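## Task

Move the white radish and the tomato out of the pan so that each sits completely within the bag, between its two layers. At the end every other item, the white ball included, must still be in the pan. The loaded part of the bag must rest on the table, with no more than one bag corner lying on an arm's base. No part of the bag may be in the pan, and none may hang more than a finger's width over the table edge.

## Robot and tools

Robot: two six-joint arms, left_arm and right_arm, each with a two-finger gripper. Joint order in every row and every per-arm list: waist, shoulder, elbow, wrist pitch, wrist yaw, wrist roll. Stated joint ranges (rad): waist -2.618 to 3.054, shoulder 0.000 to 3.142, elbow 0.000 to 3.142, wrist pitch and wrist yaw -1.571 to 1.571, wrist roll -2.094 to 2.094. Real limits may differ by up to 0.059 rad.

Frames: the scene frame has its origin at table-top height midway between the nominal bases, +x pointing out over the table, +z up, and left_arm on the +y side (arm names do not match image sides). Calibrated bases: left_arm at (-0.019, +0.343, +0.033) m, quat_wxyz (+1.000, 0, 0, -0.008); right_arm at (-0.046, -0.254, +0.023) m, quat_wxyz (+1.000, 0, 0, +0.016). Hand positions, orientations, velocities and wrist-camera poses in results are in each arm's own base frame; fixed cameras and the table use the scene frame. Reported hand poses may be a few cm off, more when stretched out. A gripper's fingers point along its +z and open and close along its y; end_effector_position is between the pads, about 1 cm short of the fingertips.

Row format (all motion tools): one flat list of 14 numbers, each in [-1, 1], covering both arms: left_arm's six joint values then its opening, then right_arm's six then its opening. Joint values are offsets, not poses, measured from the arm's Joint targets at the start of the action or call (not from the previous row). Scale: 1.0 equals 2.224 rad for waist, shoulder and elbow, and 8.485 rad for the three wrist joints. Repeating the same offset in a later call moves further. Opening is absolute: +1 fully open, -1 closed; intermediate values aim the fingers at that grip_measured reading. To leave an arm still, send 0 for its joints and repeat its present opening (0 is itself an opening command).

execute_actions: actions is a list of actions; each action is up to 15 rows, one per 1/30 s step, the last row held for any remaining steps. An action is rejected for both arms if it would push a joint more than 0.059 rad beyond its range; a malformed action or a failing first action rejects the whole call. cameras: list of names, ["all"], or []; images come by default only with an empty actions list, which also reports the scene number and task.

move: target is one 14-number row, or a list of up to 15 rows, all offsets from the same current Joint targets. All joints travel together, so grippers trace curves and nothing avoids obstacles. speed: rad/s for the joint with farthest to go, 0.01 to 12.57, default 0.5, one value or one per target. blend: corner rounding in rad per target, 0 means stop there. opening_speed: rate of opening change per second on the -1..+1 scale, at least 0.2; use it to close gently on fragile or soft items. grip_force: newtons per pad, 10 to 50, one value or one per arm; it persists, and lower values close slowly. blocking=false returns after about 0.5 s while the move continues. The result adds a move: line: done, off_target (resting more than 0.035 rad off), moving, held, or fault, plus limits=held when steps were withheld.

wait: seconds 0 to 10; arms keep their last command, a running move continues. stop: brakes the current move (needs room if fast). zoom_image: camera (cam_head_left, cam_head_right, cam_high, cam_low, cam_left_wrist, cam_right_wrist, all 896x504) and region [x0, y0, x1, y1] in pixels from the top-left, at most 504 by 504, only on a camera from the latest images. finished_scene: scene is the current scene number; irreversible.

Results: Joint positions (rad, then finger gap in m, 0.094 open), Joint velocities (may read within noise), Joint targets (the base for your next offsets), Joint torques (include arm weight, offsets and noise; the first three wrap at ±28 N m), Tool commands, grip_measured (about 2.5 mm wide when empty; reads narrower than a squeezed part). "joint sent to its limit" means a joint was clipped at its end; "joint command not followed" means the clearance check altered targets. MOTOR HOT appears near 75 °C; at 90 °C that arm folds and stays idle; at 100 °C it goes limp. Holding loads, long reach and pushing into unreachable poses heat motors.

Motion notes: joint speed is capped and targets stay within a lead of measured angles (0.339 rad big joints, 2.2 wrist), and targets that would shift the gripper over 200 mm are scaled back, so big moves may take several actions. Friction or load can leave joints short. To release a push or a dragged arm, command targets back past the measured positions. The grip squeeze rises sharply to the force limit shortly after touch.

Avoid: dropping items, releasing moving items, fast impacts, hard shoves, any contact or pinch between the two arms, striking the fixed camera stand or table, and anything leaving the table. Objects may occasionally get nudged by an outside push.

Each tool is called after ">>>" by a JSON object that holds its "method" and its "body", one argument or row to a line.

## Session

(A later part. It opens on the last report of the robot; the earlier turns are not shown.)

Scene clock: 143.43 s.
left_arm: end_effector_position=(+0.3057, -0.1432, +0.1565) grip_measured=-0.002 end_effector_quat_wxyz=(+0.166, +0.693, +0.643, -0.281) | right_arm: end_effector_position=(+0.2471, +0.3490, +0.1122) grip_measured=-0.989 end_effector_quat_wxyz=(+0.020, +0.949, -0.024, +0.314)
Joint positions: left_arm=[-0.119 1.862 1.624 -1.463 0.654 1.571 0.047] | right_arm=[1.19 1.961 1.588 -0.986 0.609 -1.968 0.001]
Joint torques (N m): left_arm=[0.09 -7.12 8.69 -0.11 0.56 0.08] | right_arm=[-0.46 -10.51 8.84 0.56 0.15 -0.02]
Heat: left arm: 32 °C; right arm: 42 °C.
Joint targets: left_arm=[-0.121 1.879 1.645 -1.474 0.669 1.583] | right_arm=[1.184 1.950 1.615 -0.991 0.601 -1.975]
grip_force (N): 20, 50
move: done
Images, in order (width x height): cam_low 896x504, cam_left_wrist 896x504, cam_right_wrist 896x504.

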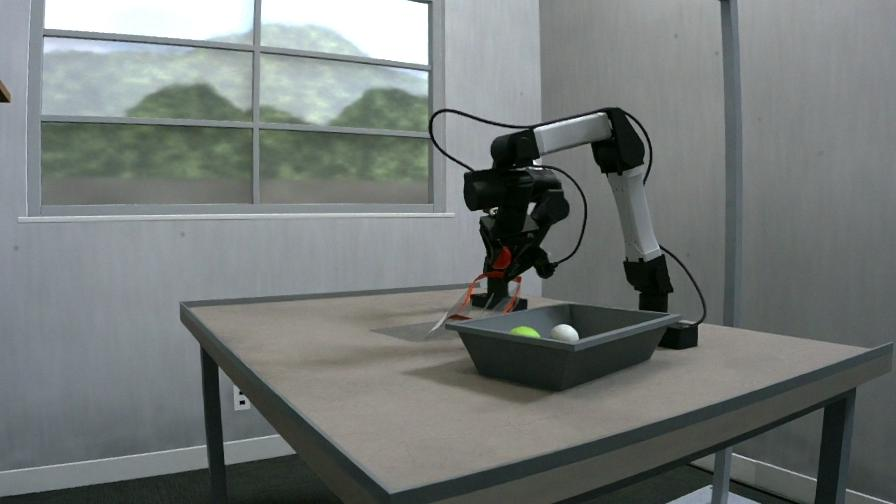

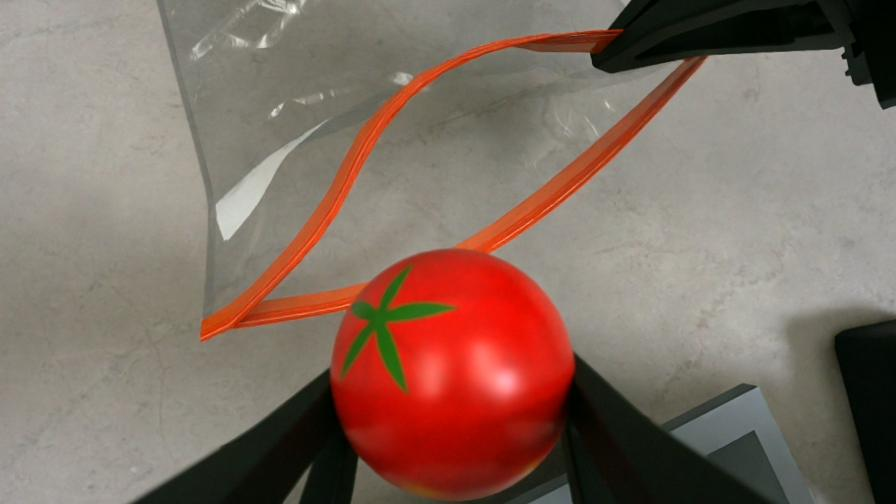

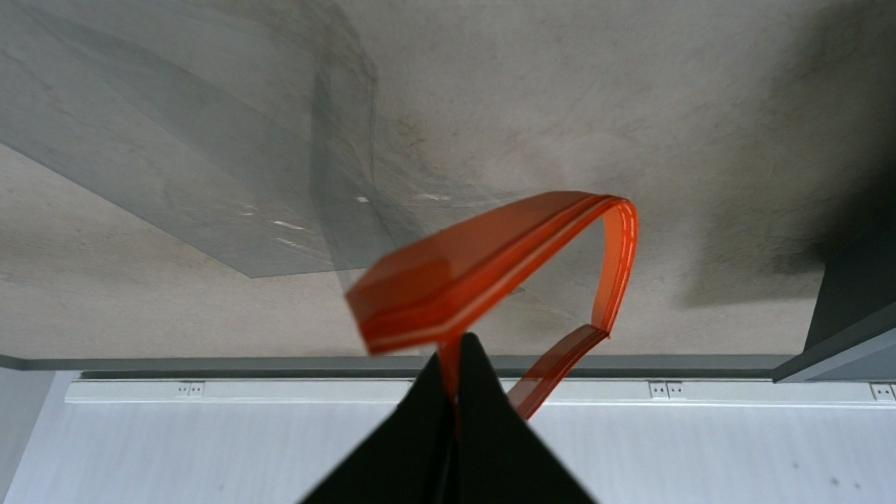

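>>> {"method": "move", "body": {
  "target": [-0.0610,0.0152,-0.1063,0.0427,0.0051,0,-0.05,0,0,0,0,0,0,-1],
  "speed": 0.4,
  "cameras": ["cam_left_wrist","cam_right_wrist","cam_low"]
}}

>>> {"method": "zoom_image", "body": {
  "camera": "cam_low",
  "region": [400, 230, 600, 370]
}}

Scene clock: 146.10 s.
left_arm: end_effector_position=(+0.3044, -0.1941, +0.0964) grip_measured=-0.002 end_effector_quat_wxyz=(+0.197, +0.740, +0.580, -0.279) | right_arm: end_effector_position=(+0.2471, +0.3489, +0.1122) grip_measured=-0.989 end_effector_quat_wxyz=(+0.020, +0.949, -0.024, +0.314)
Joint positions: left_arm=[-0.253 1.898 1.418 -1.123 0.697 1.571 0.047] | right_arm=[1.19 1.961 1.588 -0.987 0.609 -1.968 0.001]
Joint torques (N m): left_arm=[-0.06 -7.61 5.7 0.34 0.58 0.08] | right_arm=[-0.46 -10.51 8.83 0.52 0.14 -0.02]
Heat: left arm: 32 °C; right arm: 42 °C.
Joint targets: left_arm=[-0.257 1.913 1.408 -1.112 0.713 1.583] | right_arm=[1.184 1.950 1.615 -0.991 0.601 -1.975]
grip_force (N): 20, 50
move: done
Images, in order (width x height): cam_low 896x504, cam_left_wrist 896x504, cam_right_wrist 896x504.

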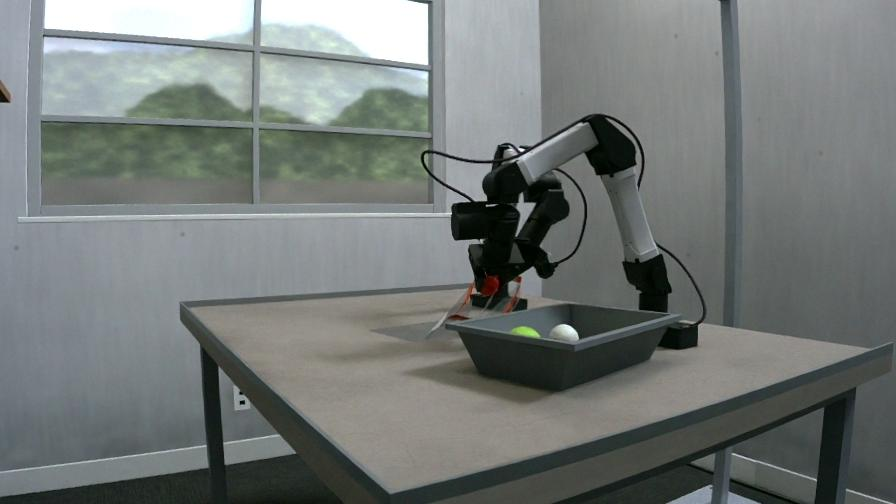

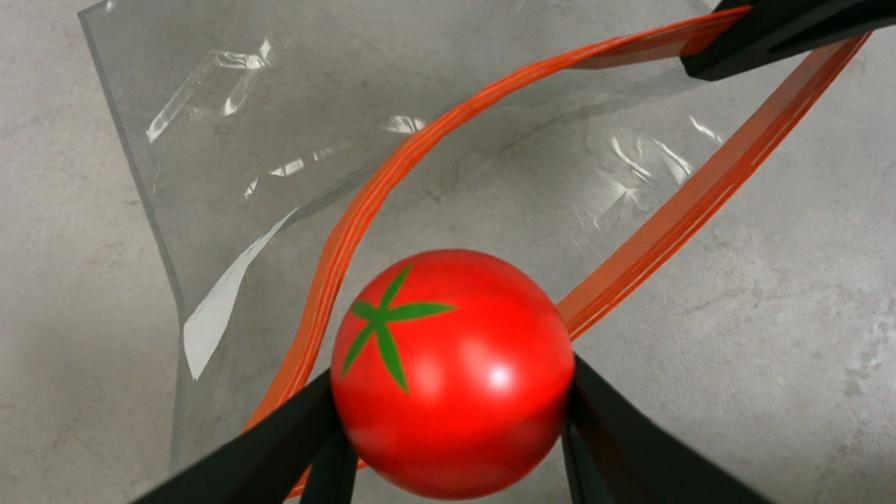

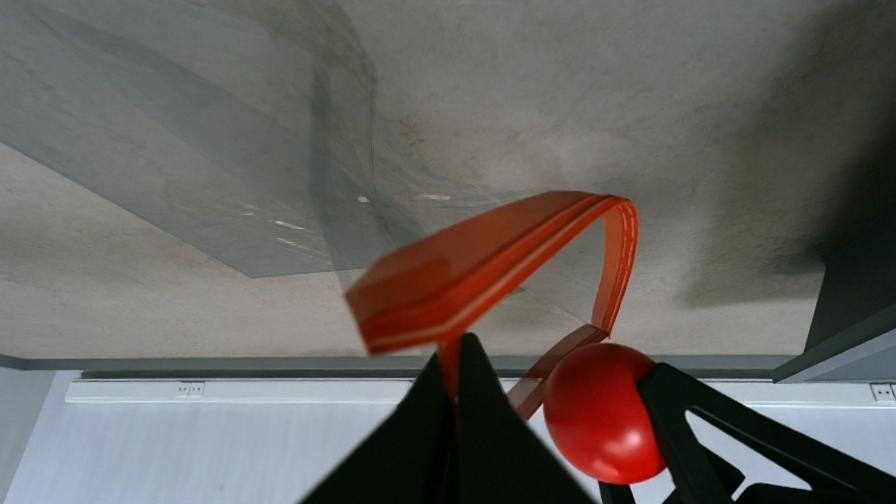

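Scaled by 2.520 from the camera's 896x504 image, which has a finer 1280x720 frame.

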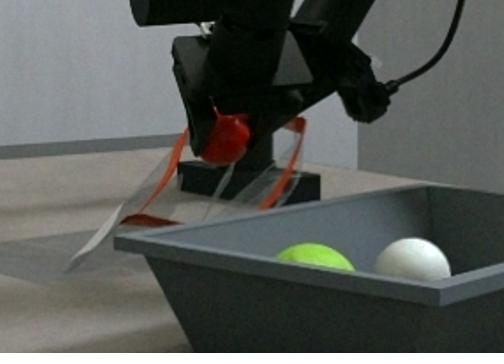

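>>> {"method": "move", "body": {
  "target": [-0.0379,0.0211,-0.1129,0.0430,0,0,-0.05,0,0,0,0,0,0,-1],
  "speed": 0.3,
  "cameras": ["cam_left_wrist","cam_right_wrist","cam_low"]
}}

>>> {"method": "zoom_image", "body": {
  "camera": "cam_low",
  "region": [400, 230, 600, 370]
}}

Scene clock: 148.70 s.
left_arm: end_effector_position=(+0.2847, -0.2177, +0.0232) grip_measured=-0.002 end_effector_quat_wxyz=(+0.212, +0.769, +0.539, -0.269) | right_arm: end_effector_position=(+0.2471, +0.3489, +0.1122) grip_measured=-0.989 end_effector_quat_wxyz=(+0.020, +0.949, -0.024, +0.314)
Joint positions: left_arm=[-0.335 1.944 1.167 -0.757 0.699 1.571 0.047] | right_arm=[1.19 1.961 1.588 -0.987 0.609 -1.968 0.001]
Joint torques (N m): left_arm=[-0.2 -7.32 5.16 0.5 0.57 0.07] | right_arm=[-0.47 -10.51 8.84 0.52 0.15 -0.02]
Heat: left arm: 32 °C; right arm: 43 °C.
Joint targets: left_arm=[-0.341 1.960 1.157 -0.747 0.713 1.583] | right_arm=[1.184 1.950 1.615 -0.991 0.601 -1.975]
grip_force (N): 20, 50
move: done
Images, in order (width x height): cam_low 896x504, cam_left_wrist 896x504, cam_right_wrist 896x504.

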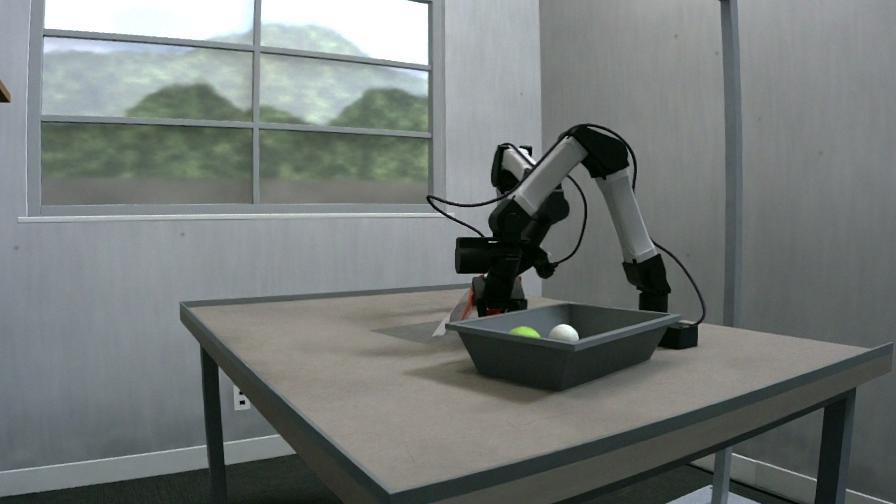

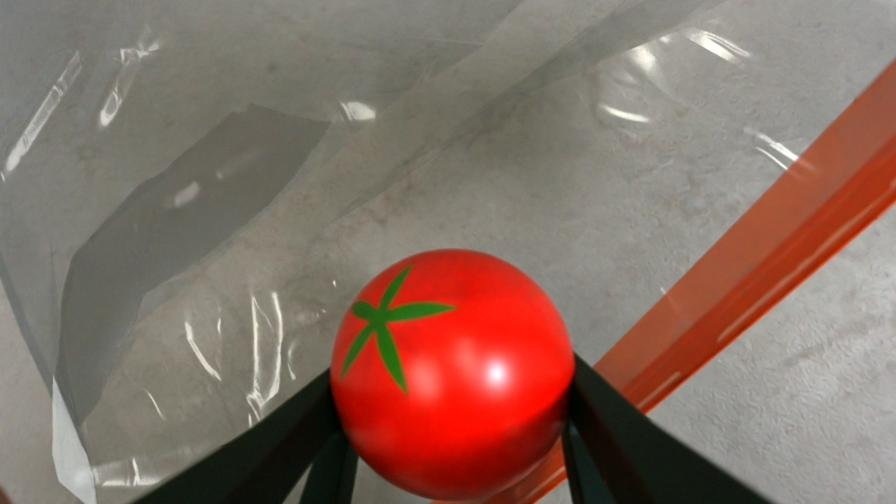

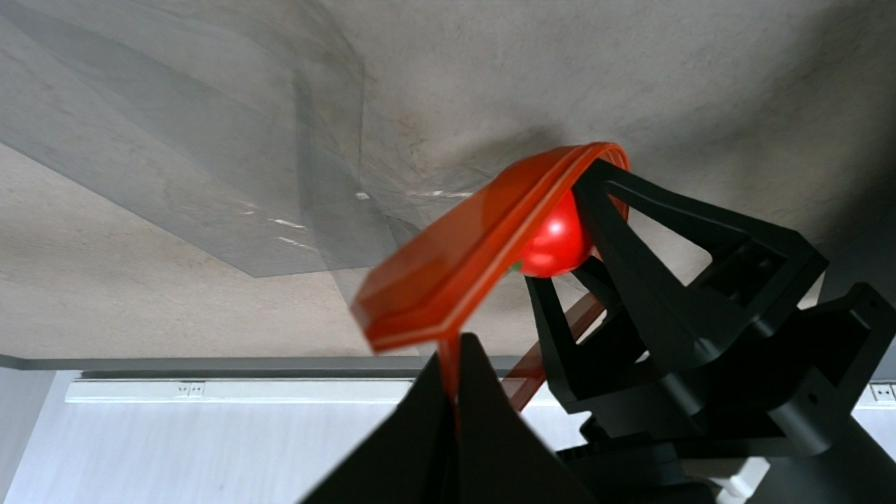

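Scaled by 2.520 from the camera's 896x504 image, which has a finer 1280x720 frame.

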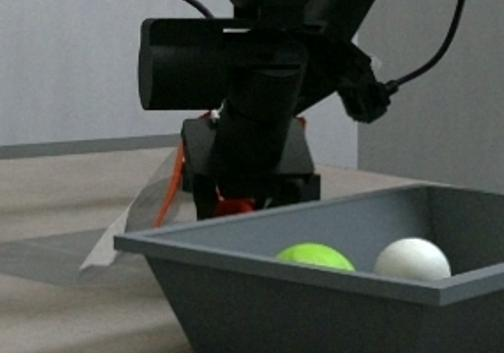

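>>> {"method": "move", "body": {
  "target": [-0.0661,0.0220,-0.0022,0.0196,-0.0018,0,-0.05,0,0,0,0,0,0,-1],
  "speed": 0.2,
  "cameras": ["cam_left_wrist","cam_right_wrist","cam_head_left"]
}}

Scene clock: 150.50 s.
left_arm: end_effector_position=(+0.2793, -0.2702, +0.0121) grip_measured=-0.002 end_effector_quat_wxyz=(+0.244, +0.814, +0.463, -0.251) | right_arm: end_effector_position=(+0.2415, +0.3448, +0.1089) grip_measured=-0.989 end_effector_quat_wxyz=(+0.029, +0.954, -0.018, +0.299)
Joint positions: left_arm=[-0.477 1.988 1.167 -0.583 0.699 1.571 0.047] | right_arm=[1.191 1.961 1.588 -1.016 0.587 -1.968 0.001]
Joint torques (N m): left_arm=[-0.64 -7.43 4.77 0.67 0.43 0.05] | right_arm=[-0.55 -10.47 8.8 0.77 0.34 -0.02]
Heat: left arm: 32 °C; right arm: 43 °C.
Joint targets: left_arm=[-0.488 2.009 1.153 -0.581 0.697 1.583] | right_arm=[1.185 1.950 1.615 -0.991 0.601 -1.975]
grip_force (N): 20, 50
move: done
Images, in order (width x height): cam_head_left 896x504, cam_left_wrist 896x504, cam_right_wrist 896x504.

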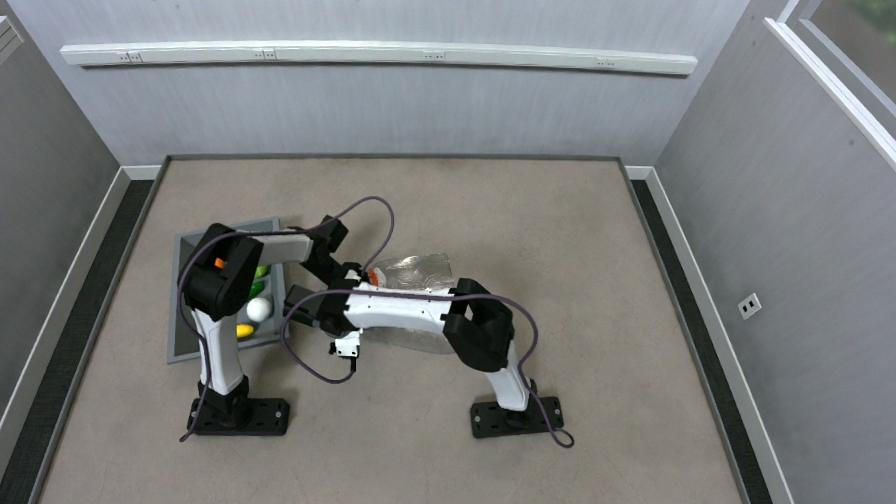

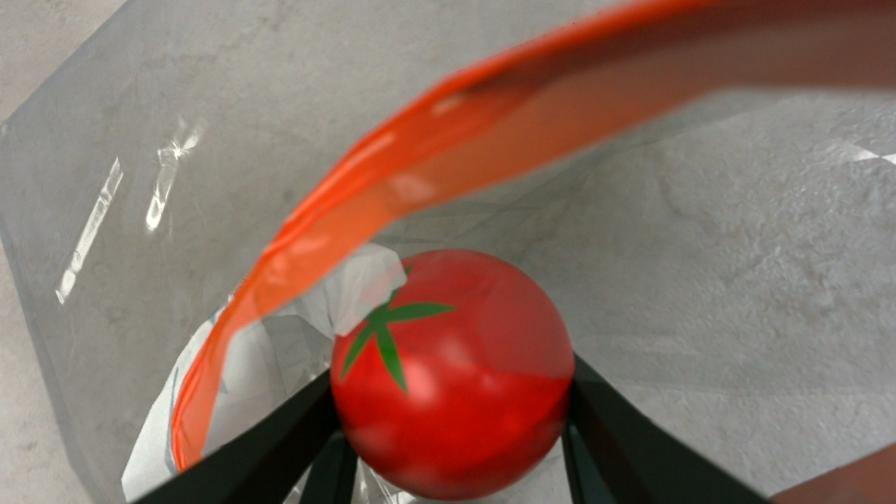

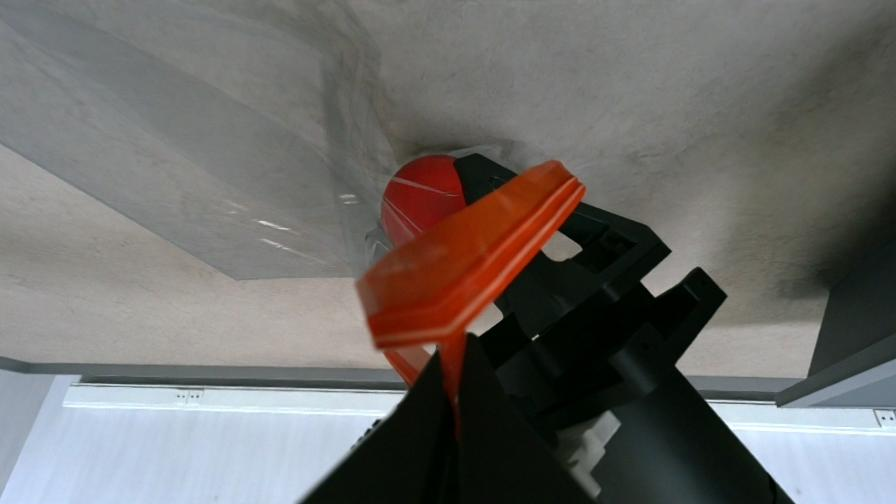

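>>> {"method": "move", "body": {
  "target": [
    [0,0.0045,-0.0034,0.002,0,0,-0.05,0,0,0,0,0,0,-1],
    [0,0.0045,-0.0034,0.002,0,0,0.25,0,0,0,0,0,0,-1]
  ],
  "speed": 0.1,
  "opening_speed": 0.4,
  "cameras": ["cam_left_wrist","cam_right_wrist"]
}}

Scene clock: 153.30 s.
left_arm: end_effector_position=(+0.2795, -0.2703, +0.0085) grip_measured=+0.248 end_effector_quat_wxyz=(+0.245, +0.815, +0.462, -0.250) | right_arm: end_effector_position=(+0.2411, +0.3450, +0.1085) grip_measured=-0.989 end_effector_quat_wxyz=(+0.029, +0.954, -0.018, +0.298)
Joint positions: left_arm=[-0.477 1.995 1.16 -0.567 0.699 1.571 0.059] | right_arm=[1.191 1.961 1.588 -1.017 0.584 -1.968 0.001]
Joint torques (N m): left_arm=[-0.65 -7.24 4.56 0.71 0.43 0.06] | right_arm=[-0.54 -10.45 8.79 0.76 0.38 -0.02]
Heat: left arm: 32 °C; right arm: 43 °C.
Joint targets: left_arm=[-0.488 2.019 1.145 -0.564 0.697 1.583] | right_arm=[1.185 1.950 1.615 -0.991 0.601 -1.975]
grip_force (N): 20, 50
move: done
Images, in order (width x height): cam_left_wrist 896x504, cam_right_wrist 896x504.

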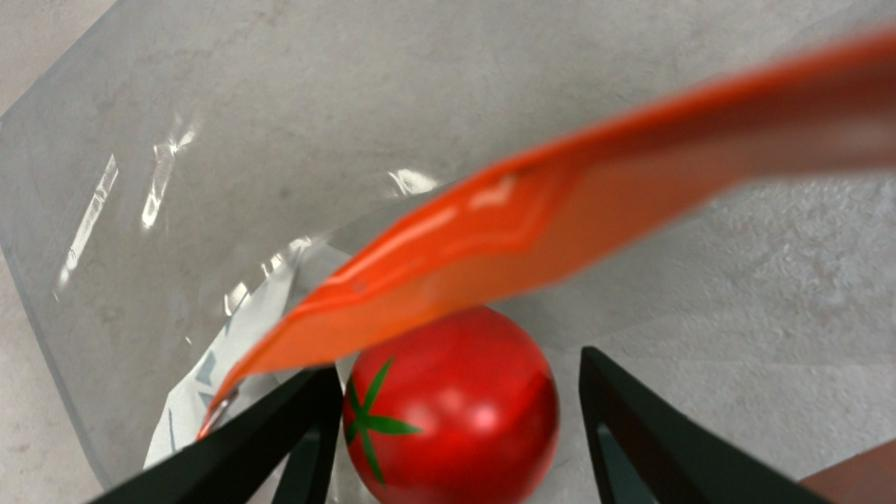

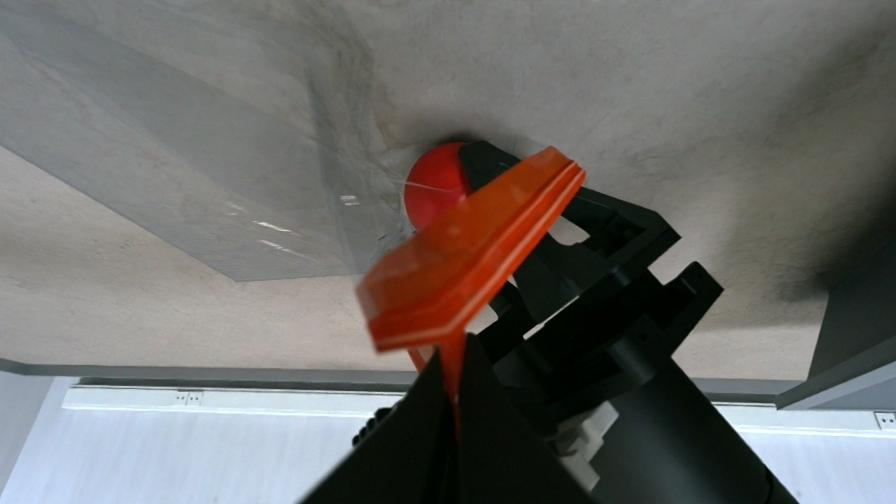

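>>> {"method": "move", "body": {
  "target": [0.1039,-0.0477,0.1183,-0.0646,0.0019,0,0.25,0,0,0,0,0,0,-1],
  "speed": 0.25,
  "cameras": ["cam_left_wrist","cam_right_wrist","cam_high"]
}}

Scene clock: 156.50 s.
left_arm: end_effector_position=(+0.2987, -0.1957, +0.0765) grip_measured=+0.248 end_effector_quat_wxyz=(+0.179, +0.736, +0.582, -0.294) | right_arm: end_effector_position=(+0.2429, +0.3472, +0.1096) grip_measured=-0.989 end_effector_quat_wxyz=(+0.024, +0.953, -0.020, +0.303)
Joint positions: left_arm=[-0.261 1.939 1.39 -1.1 0.7 1.571 0.059] | right_arm=[1.191 1.961 1.588 -1.003 0.59 -1.968 0.001]
Joint torques (N m): left_arm=[0.53 -11.04 8.2 0.02 0.57 0.07] | right_arm=[-0.57 -10.48 8.8 0.66 0.32 -0.02]
Heat: left arm: 32 °C; right arm: 43 °C.
Joint targets: left_arm=[-0.257 1.913 1.408 -1.112 0.714 1.583] | right_arm=[1.185 1.950 1.615 -0.991 0.602 -1.975]
grip_force (N): 20, 50
move: done
Images, in order (width x height): cam_high 896x504, cam_left_wrist 896x504, cam_right_wrist 896x504.

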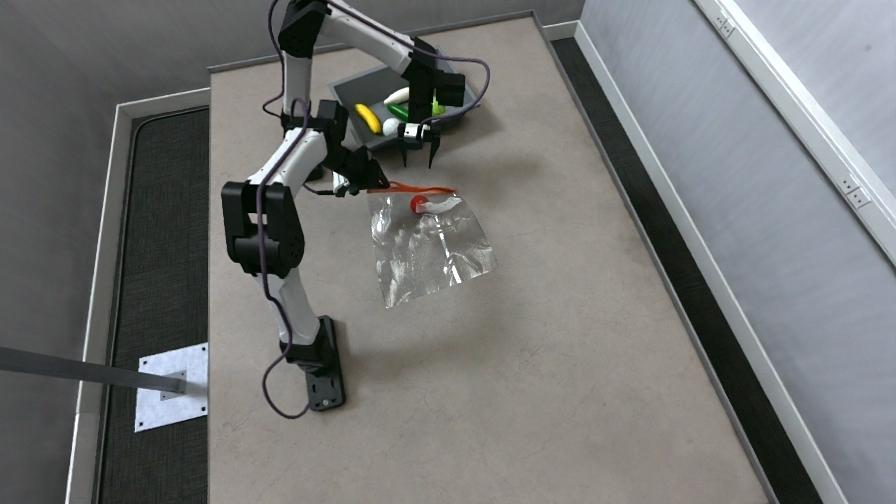

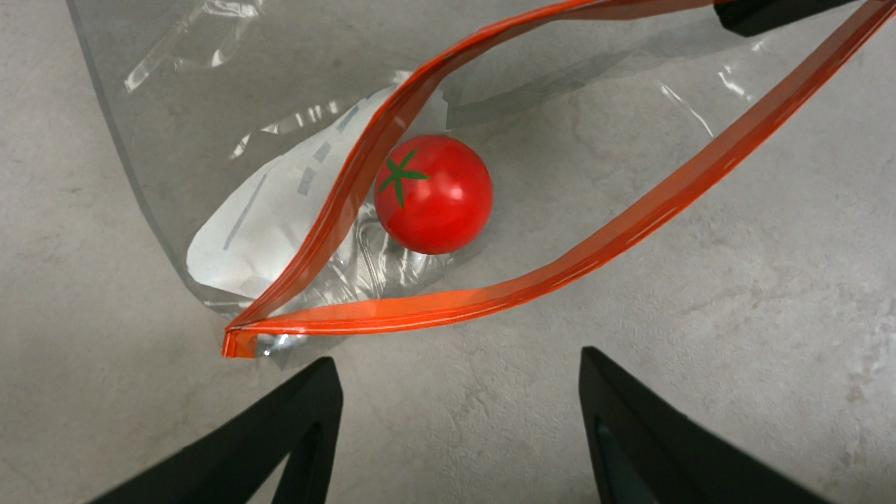

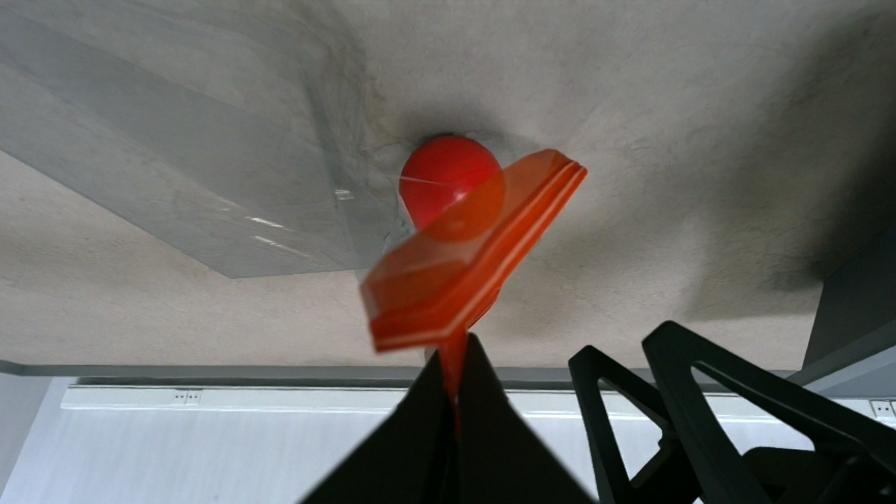

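>>> {"method": "move", "body": {
  "target": [0.0115,-0.0160,-0.0044,-0.0041,-0.0005,-0.1866,-1,0,0,0,0,0,0,-1],
  "speed": 1.0,
  "opening_speed": 1,
  "cameras": ["cam_left_wrist","cam_right_wrist"]
}}

Scene clock: 162.73 s.
left_arm: end_effector_position=(+0.2970, -0.1873, +0.0874) grip_measured=-0.975 end_effector_quat_wxyz=(-0.077, +0.103, +0.933, -0.336) | right_arm: end_effector_position=(+0.2429, +0.3472, +0.1096) grip_measured=-0.989 end_effector_quat_wxyz=(+0.024, +0.953, -0.020, +0.303)
Joint positions: left_arm=[-0.238 1.907 1.39 -1.135 0.7 0.012 0.001] | right_arm=[1.191 1.961 1.588 -1.003 0.59 -1.968 0.001]
Joint torques (N m): left_arm=[0.73 -11.11 7.38 0.1 0.48 -0.11] | right_arm=[-0.54 -10.48 8.83 0.66 0.32 -0.02]
Heat: left arm: 33 °C; right arm: 44 °C.
Joint targets: left_arm=[-0.231 1.877 1.398 -1.147 0.709 0.000] | right_arm=[1.185 1.950 1.615 -0.991 0.602 -1.975]
grip_force (N): 20, 50
move: done
Images, in order (width x height): cam_left_wrist 896x504, cam_right_wrist 896x504.

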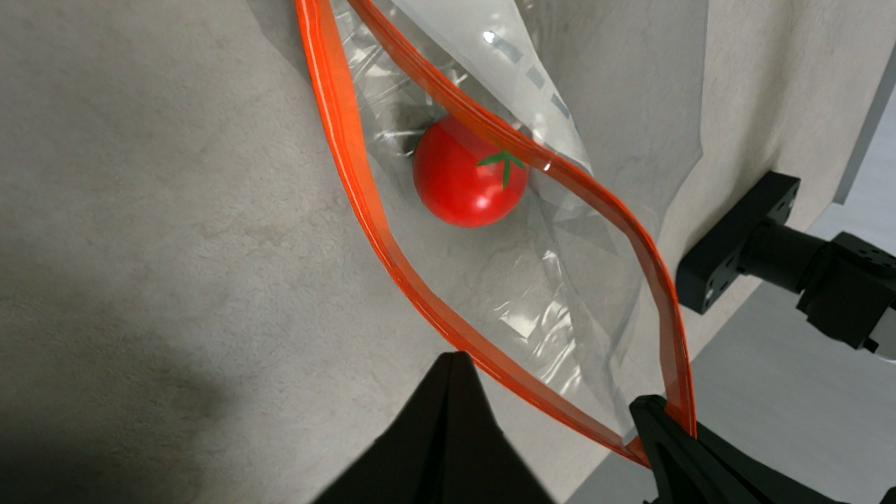

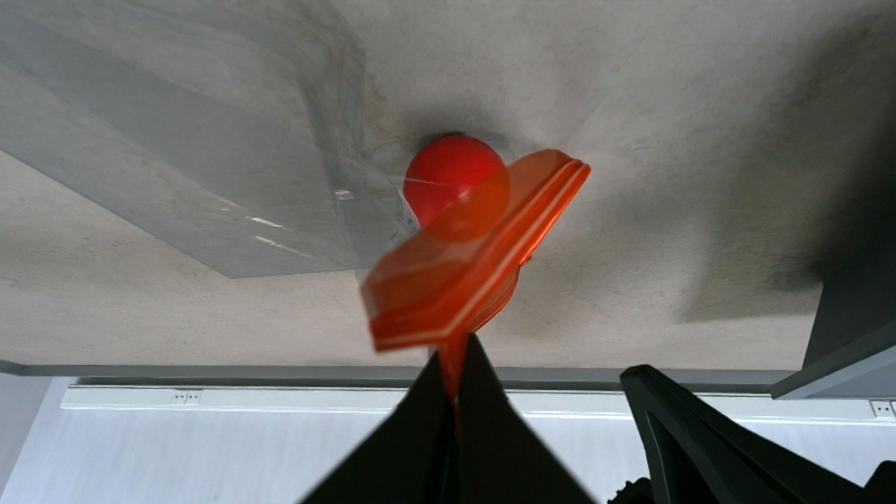

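>>> {"method": "move", "body": {
  "target": [-0.0454,0.0324,-0.1205,0.0480,0,0,-1,0,0,0,0,0,0,-1],
  "speed": 0.25,
  "cameras": ["cam_left_wrist","cam_right_wrist"]
}}

Scene clock: 165.80 s.
left_arm: end_effector_position=(+0.2805, -0.2131, +0.0211) grip_measured=-0.975 end_effector_quat_wxyz=(-0.041, +0.163, +0.925, -0.341) | right_arm: end_effector_position=(+0.2429, +0.3472, +0.1096) grip_measured=-0.989 end_effector_quat_wxyz=(+0.024, +0.953, -0.020, +0.303)
Joint positions: left_arm=[-0.326 1.932 1.14 -0.75 0.7 0.012 0.001] | right_arm=[1.191 1.961 1.588 -1.003 0.59 -1.968 0.001]
Joint torques (N m): left_arm=[-0.24 -7.27 5.14 0.58 0.48 -0.12] | right_arm=[-0.55 -10.51 8.81 0.66 0.32 -0.02]
Heat: left arm: 33 °C; right arm: 44 °C.
Joint targets: left_arm=[-0.332 1.949 1.130 -0.740 0.709 0.000] | right_arm=[1.185 1.950 1.615 -0.991 0.602 -1.975]
grip_force (N): 20, 50
move: done
Images, in order (width x height): cam_left_wrist 896x504, cam_right_wrist 896x504.

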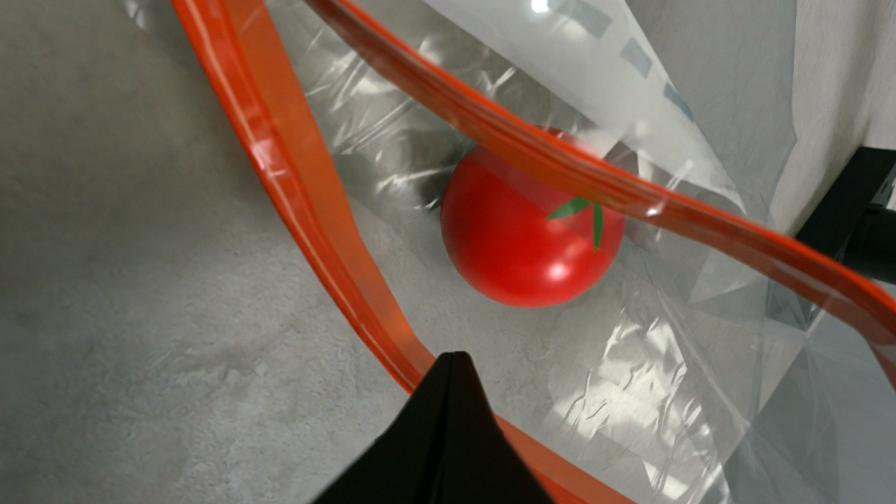

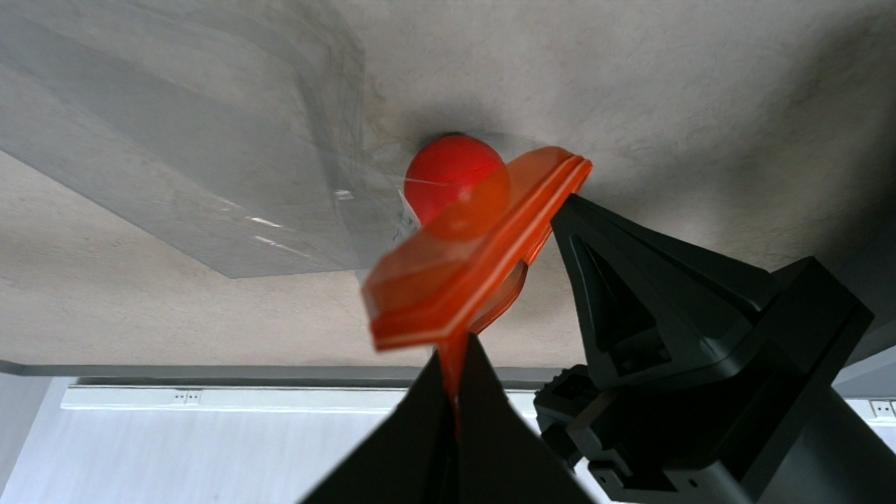

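>>> {"method": "zoom_image", "body": {
  "camera": "cam_right_wrist",
  "region": [360, 110, 700, 350]
}}

>>> {"method": "zoom_image", "body": {
  "camera": "cam_left_wrist",
  "region": [300, 200, 640, 504]
}}

Scaled by 1.482 from the camera's 896x504 image, which has a finer 1280x720 frame.

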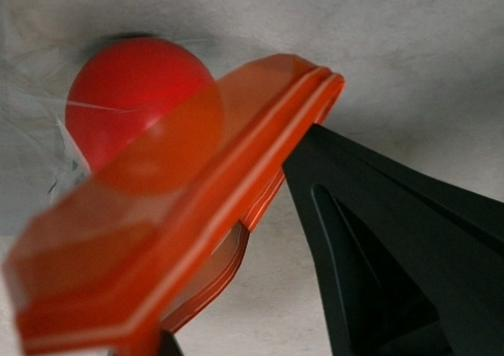

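Scaled by 1.482 from the camera's 896x504 image, which has a finer 1280x720 frame.

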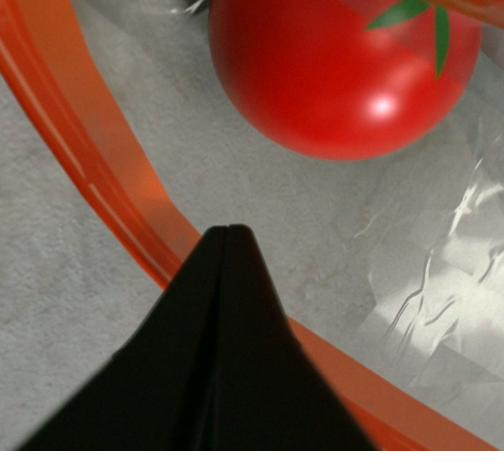

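>>> {"method": "move", "body": {
  "target": [
    [-0.0207,-0.0121,0.0234,-0.0049,0,0,-1,0,0,0,0,0,0,-1],
    [-0.0229,0.0054,0.0058,0.0048,-0.0003,0,-1,0,0,0,0,0,0,-1]
  ],
  "speed": 0.2,
  "cameras": ["cam_left_wrist","cam_right_wrist"]
}}

Scene clock: 169.00 s.
left_arm: end_effector_position=(+0.2803, -0.2314, +0.0208) grip_measured=-0.975 end_effector_quat_wxyz=(-0.029, +0.193, +0.919, -0.343) | right_arm: end_effector_position=(+0.2429, +0.3472, +0.1096) grip_measured=-0.989 end_effector_quat_wxyz=(+0.024, +0.953, -0.020, +0.303)
Joint positions: left_arm=[-0.377 1.944 1.153 -0.709 0.7 0.012 0.001] | right_arm=[1.191 1.961 1.588 -1.003 0.59 -1.968 0.001]
Joint torques (N m): left_arm=[-0.31 -7.41 5.18 0.68 0.46 -0.11] | right_arm=[-0.55 -10.48 8.81 0.66 0.32 -0.02]
Heat: left arm: 33 °C; right arm: 45 °C.
Joint targets: left_arm=[-0.383 1.961 1.143 -0.699 0.707 0.000] | right_arm=[1.185 1.950 1.615 -0.991 0.602 -1.975]
grip_force (N): 20, 50
move: done
Images, in order (width x height): cam_left_wrist 896x504, cam_right_wrist 896x504.

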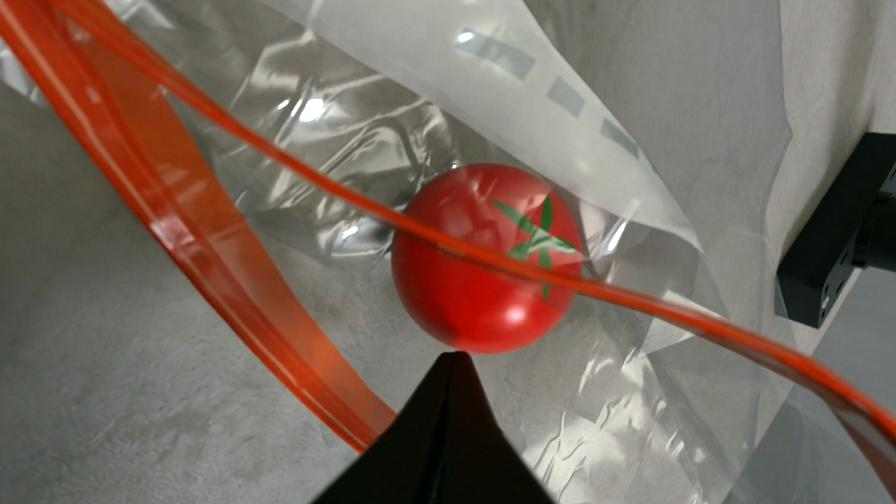

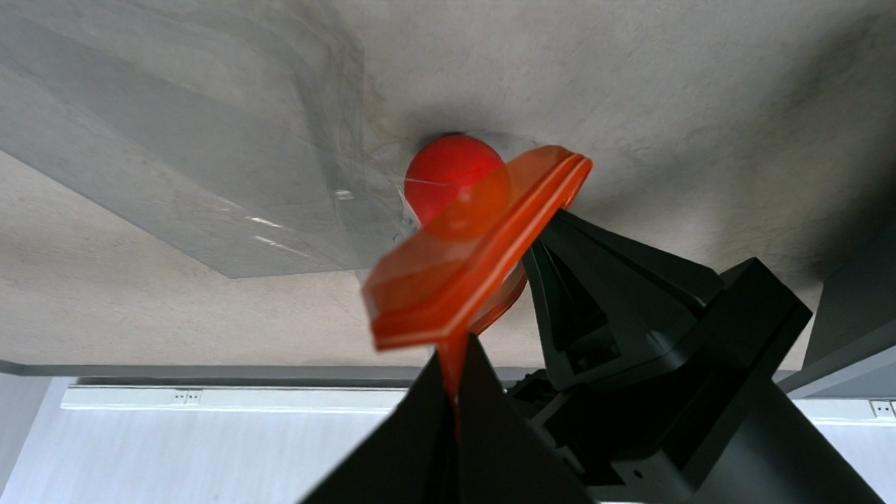

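>>> {"method": "move", "body": {
  "target": [-0.0733,0.0306,0.0306,0.0155,-0.0025,0,-1,0,0,0,0,0,0,-1],
  "speed": 0.15,
  "cameras": ["cam_left_wrist","cam_right_wrist"]
}}

Scene clock: 170.90 s.
left_arm: end_effector_position=(+0.2674, -0.2920, +0.0111) grip_measured=-0.975 end_effector_quat_wxyz=(-0.010, +0.285, +0.892, -0.351) | right_arm: end_effector_position=(+0.2433, +0.3470, +0.1097) grip_measured=-0.989 end_effector_quat_wxyz=(+0.024, +0.952, -0.020, +0.303)
Joint positions: left_arm=[-0.542 2.009 1.192 -0.577 0.7 0.012 0.001] | right_arm=[1.19 1.961 1.588 -1.003 0.59 -1.968 0.001]
Joint torques (N m): left_arm=[-0.05 -7.76 8.12 0.87 0.26 -0.12] | right_arm=[-0.49 -10.5 8.81 0.66 0.32 -0.02]
Heat: left arm: 33 °C; right arm: 45 °C.
Joint targets: left_arm=[-0.546 2.029 1.211 -0.568 0.686 0.000] | right_arm=[1.184 1.950 1.615 -0.991 0.602 -1.975]
grip_force (N): 20, 50
move: done
Images, in order (width x height): cam_left_wrist 896x504, cam_right_wrist 896x504.

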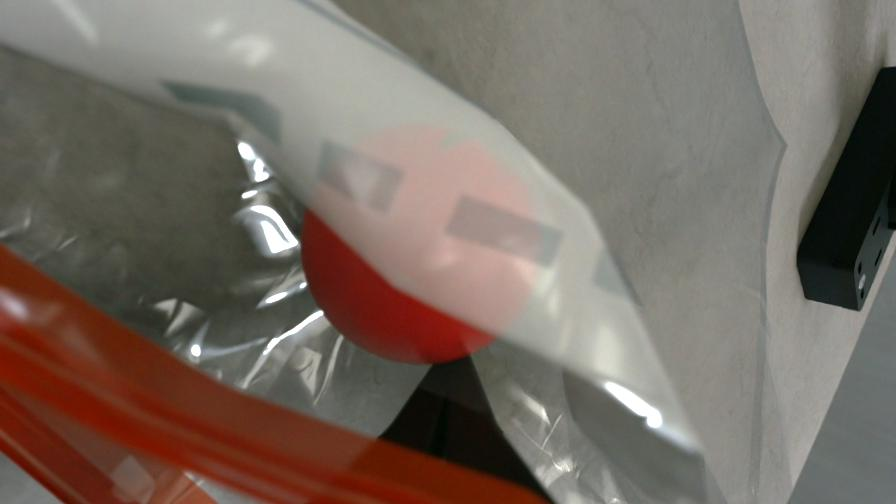

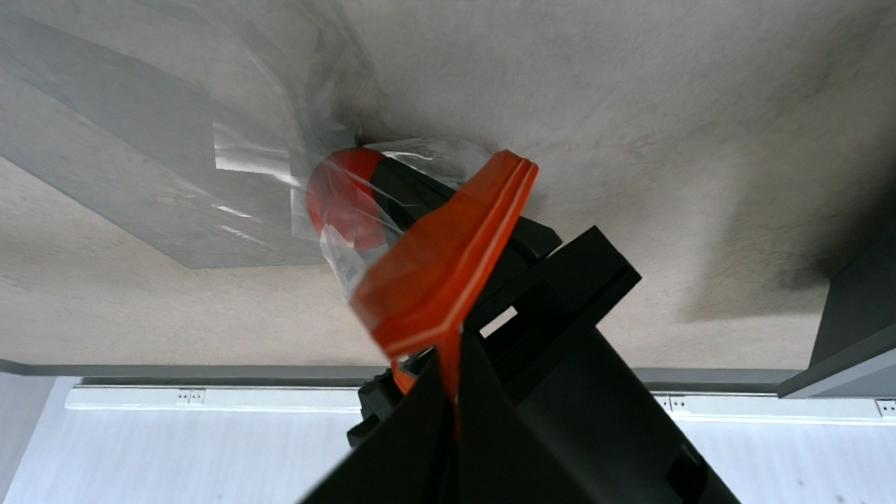

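>>> {"method": "move", "body": {
  "target": [-0.0292,0.0337,0.0549,0.0002,-0.0018,0,-1,0,0,0,0,0,0,-1],
  "speed": 0.12,
  "cameras": ["cam_left_wrist","cam_right_wrist","cam_high"]
}}

Scene clock: 172.93 s.
left_arm: end_effector_position=(+0.2778, -0.3262, +0.0134) grip_measured=-0.975 end_effector_quat_wxyz=(+0.004, +0.320, +0.880, -0.352) | right_arm: end_effector_position=(+0.2434, +0.3469, +0.1098) grip_measured=-0.989 end_effector_quat_wxyz=(+0.024, +0.952, -0.020, +0.304)
Joint positions: left_arm=[-0.604 2.082 1.313 -0.574 0.688 0.012 0.001] | right_arm=[1.19 1.961 1.588 -1.003 0.592 -1.968 0.001]
Joint torques (N m): left_arm=[-0.31 -8.51 8.51 0.99 0.22 -0.11] | right_arm=[-0.51 -10.5 8.84 0.66 0.31 -0.03]
Heat: left arm: 33 °C; right arm: 45 °C.
Joint targets: left_arm=[-0.611 2.104 1.333 -0.566 0.670 0.000] | right_arm=[1.184 1.950 1.615 -0.991 0.602 -1.975]
grip_force (N): 20, 50
move: done
Images, in order (width x height): cam_high 896x504, cam_left_wrist 896x504, cam_right_wrist 896x504.

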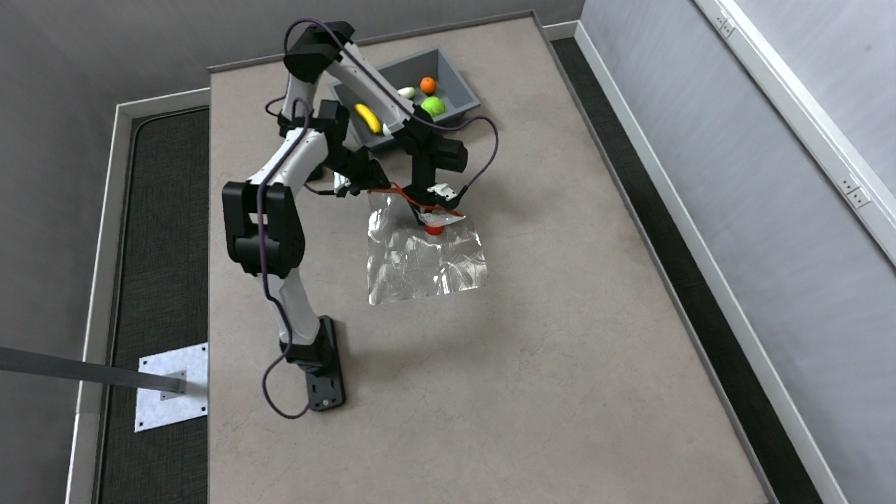

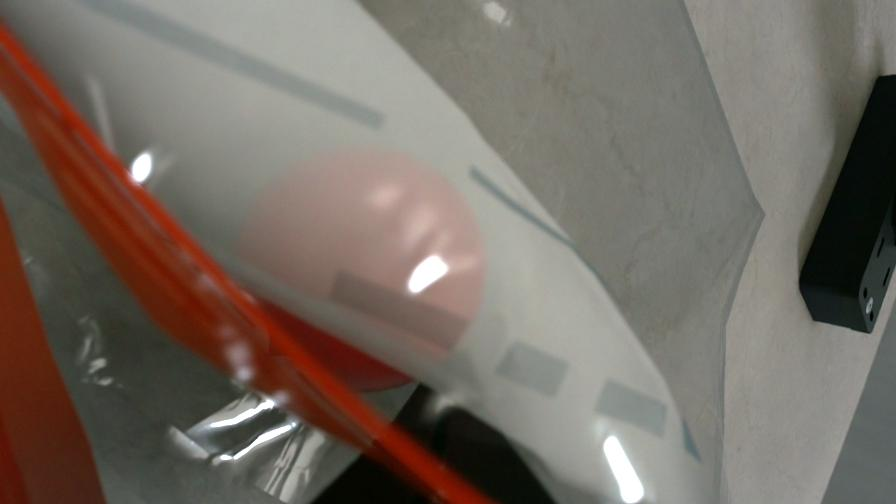

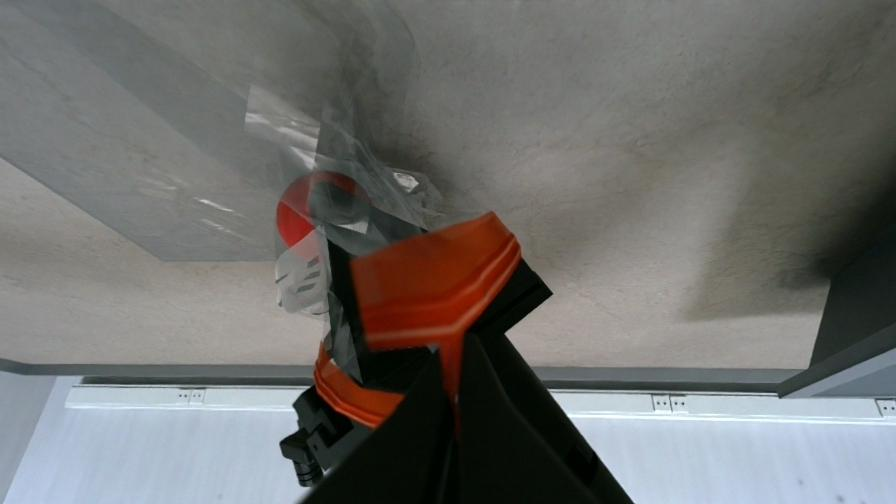

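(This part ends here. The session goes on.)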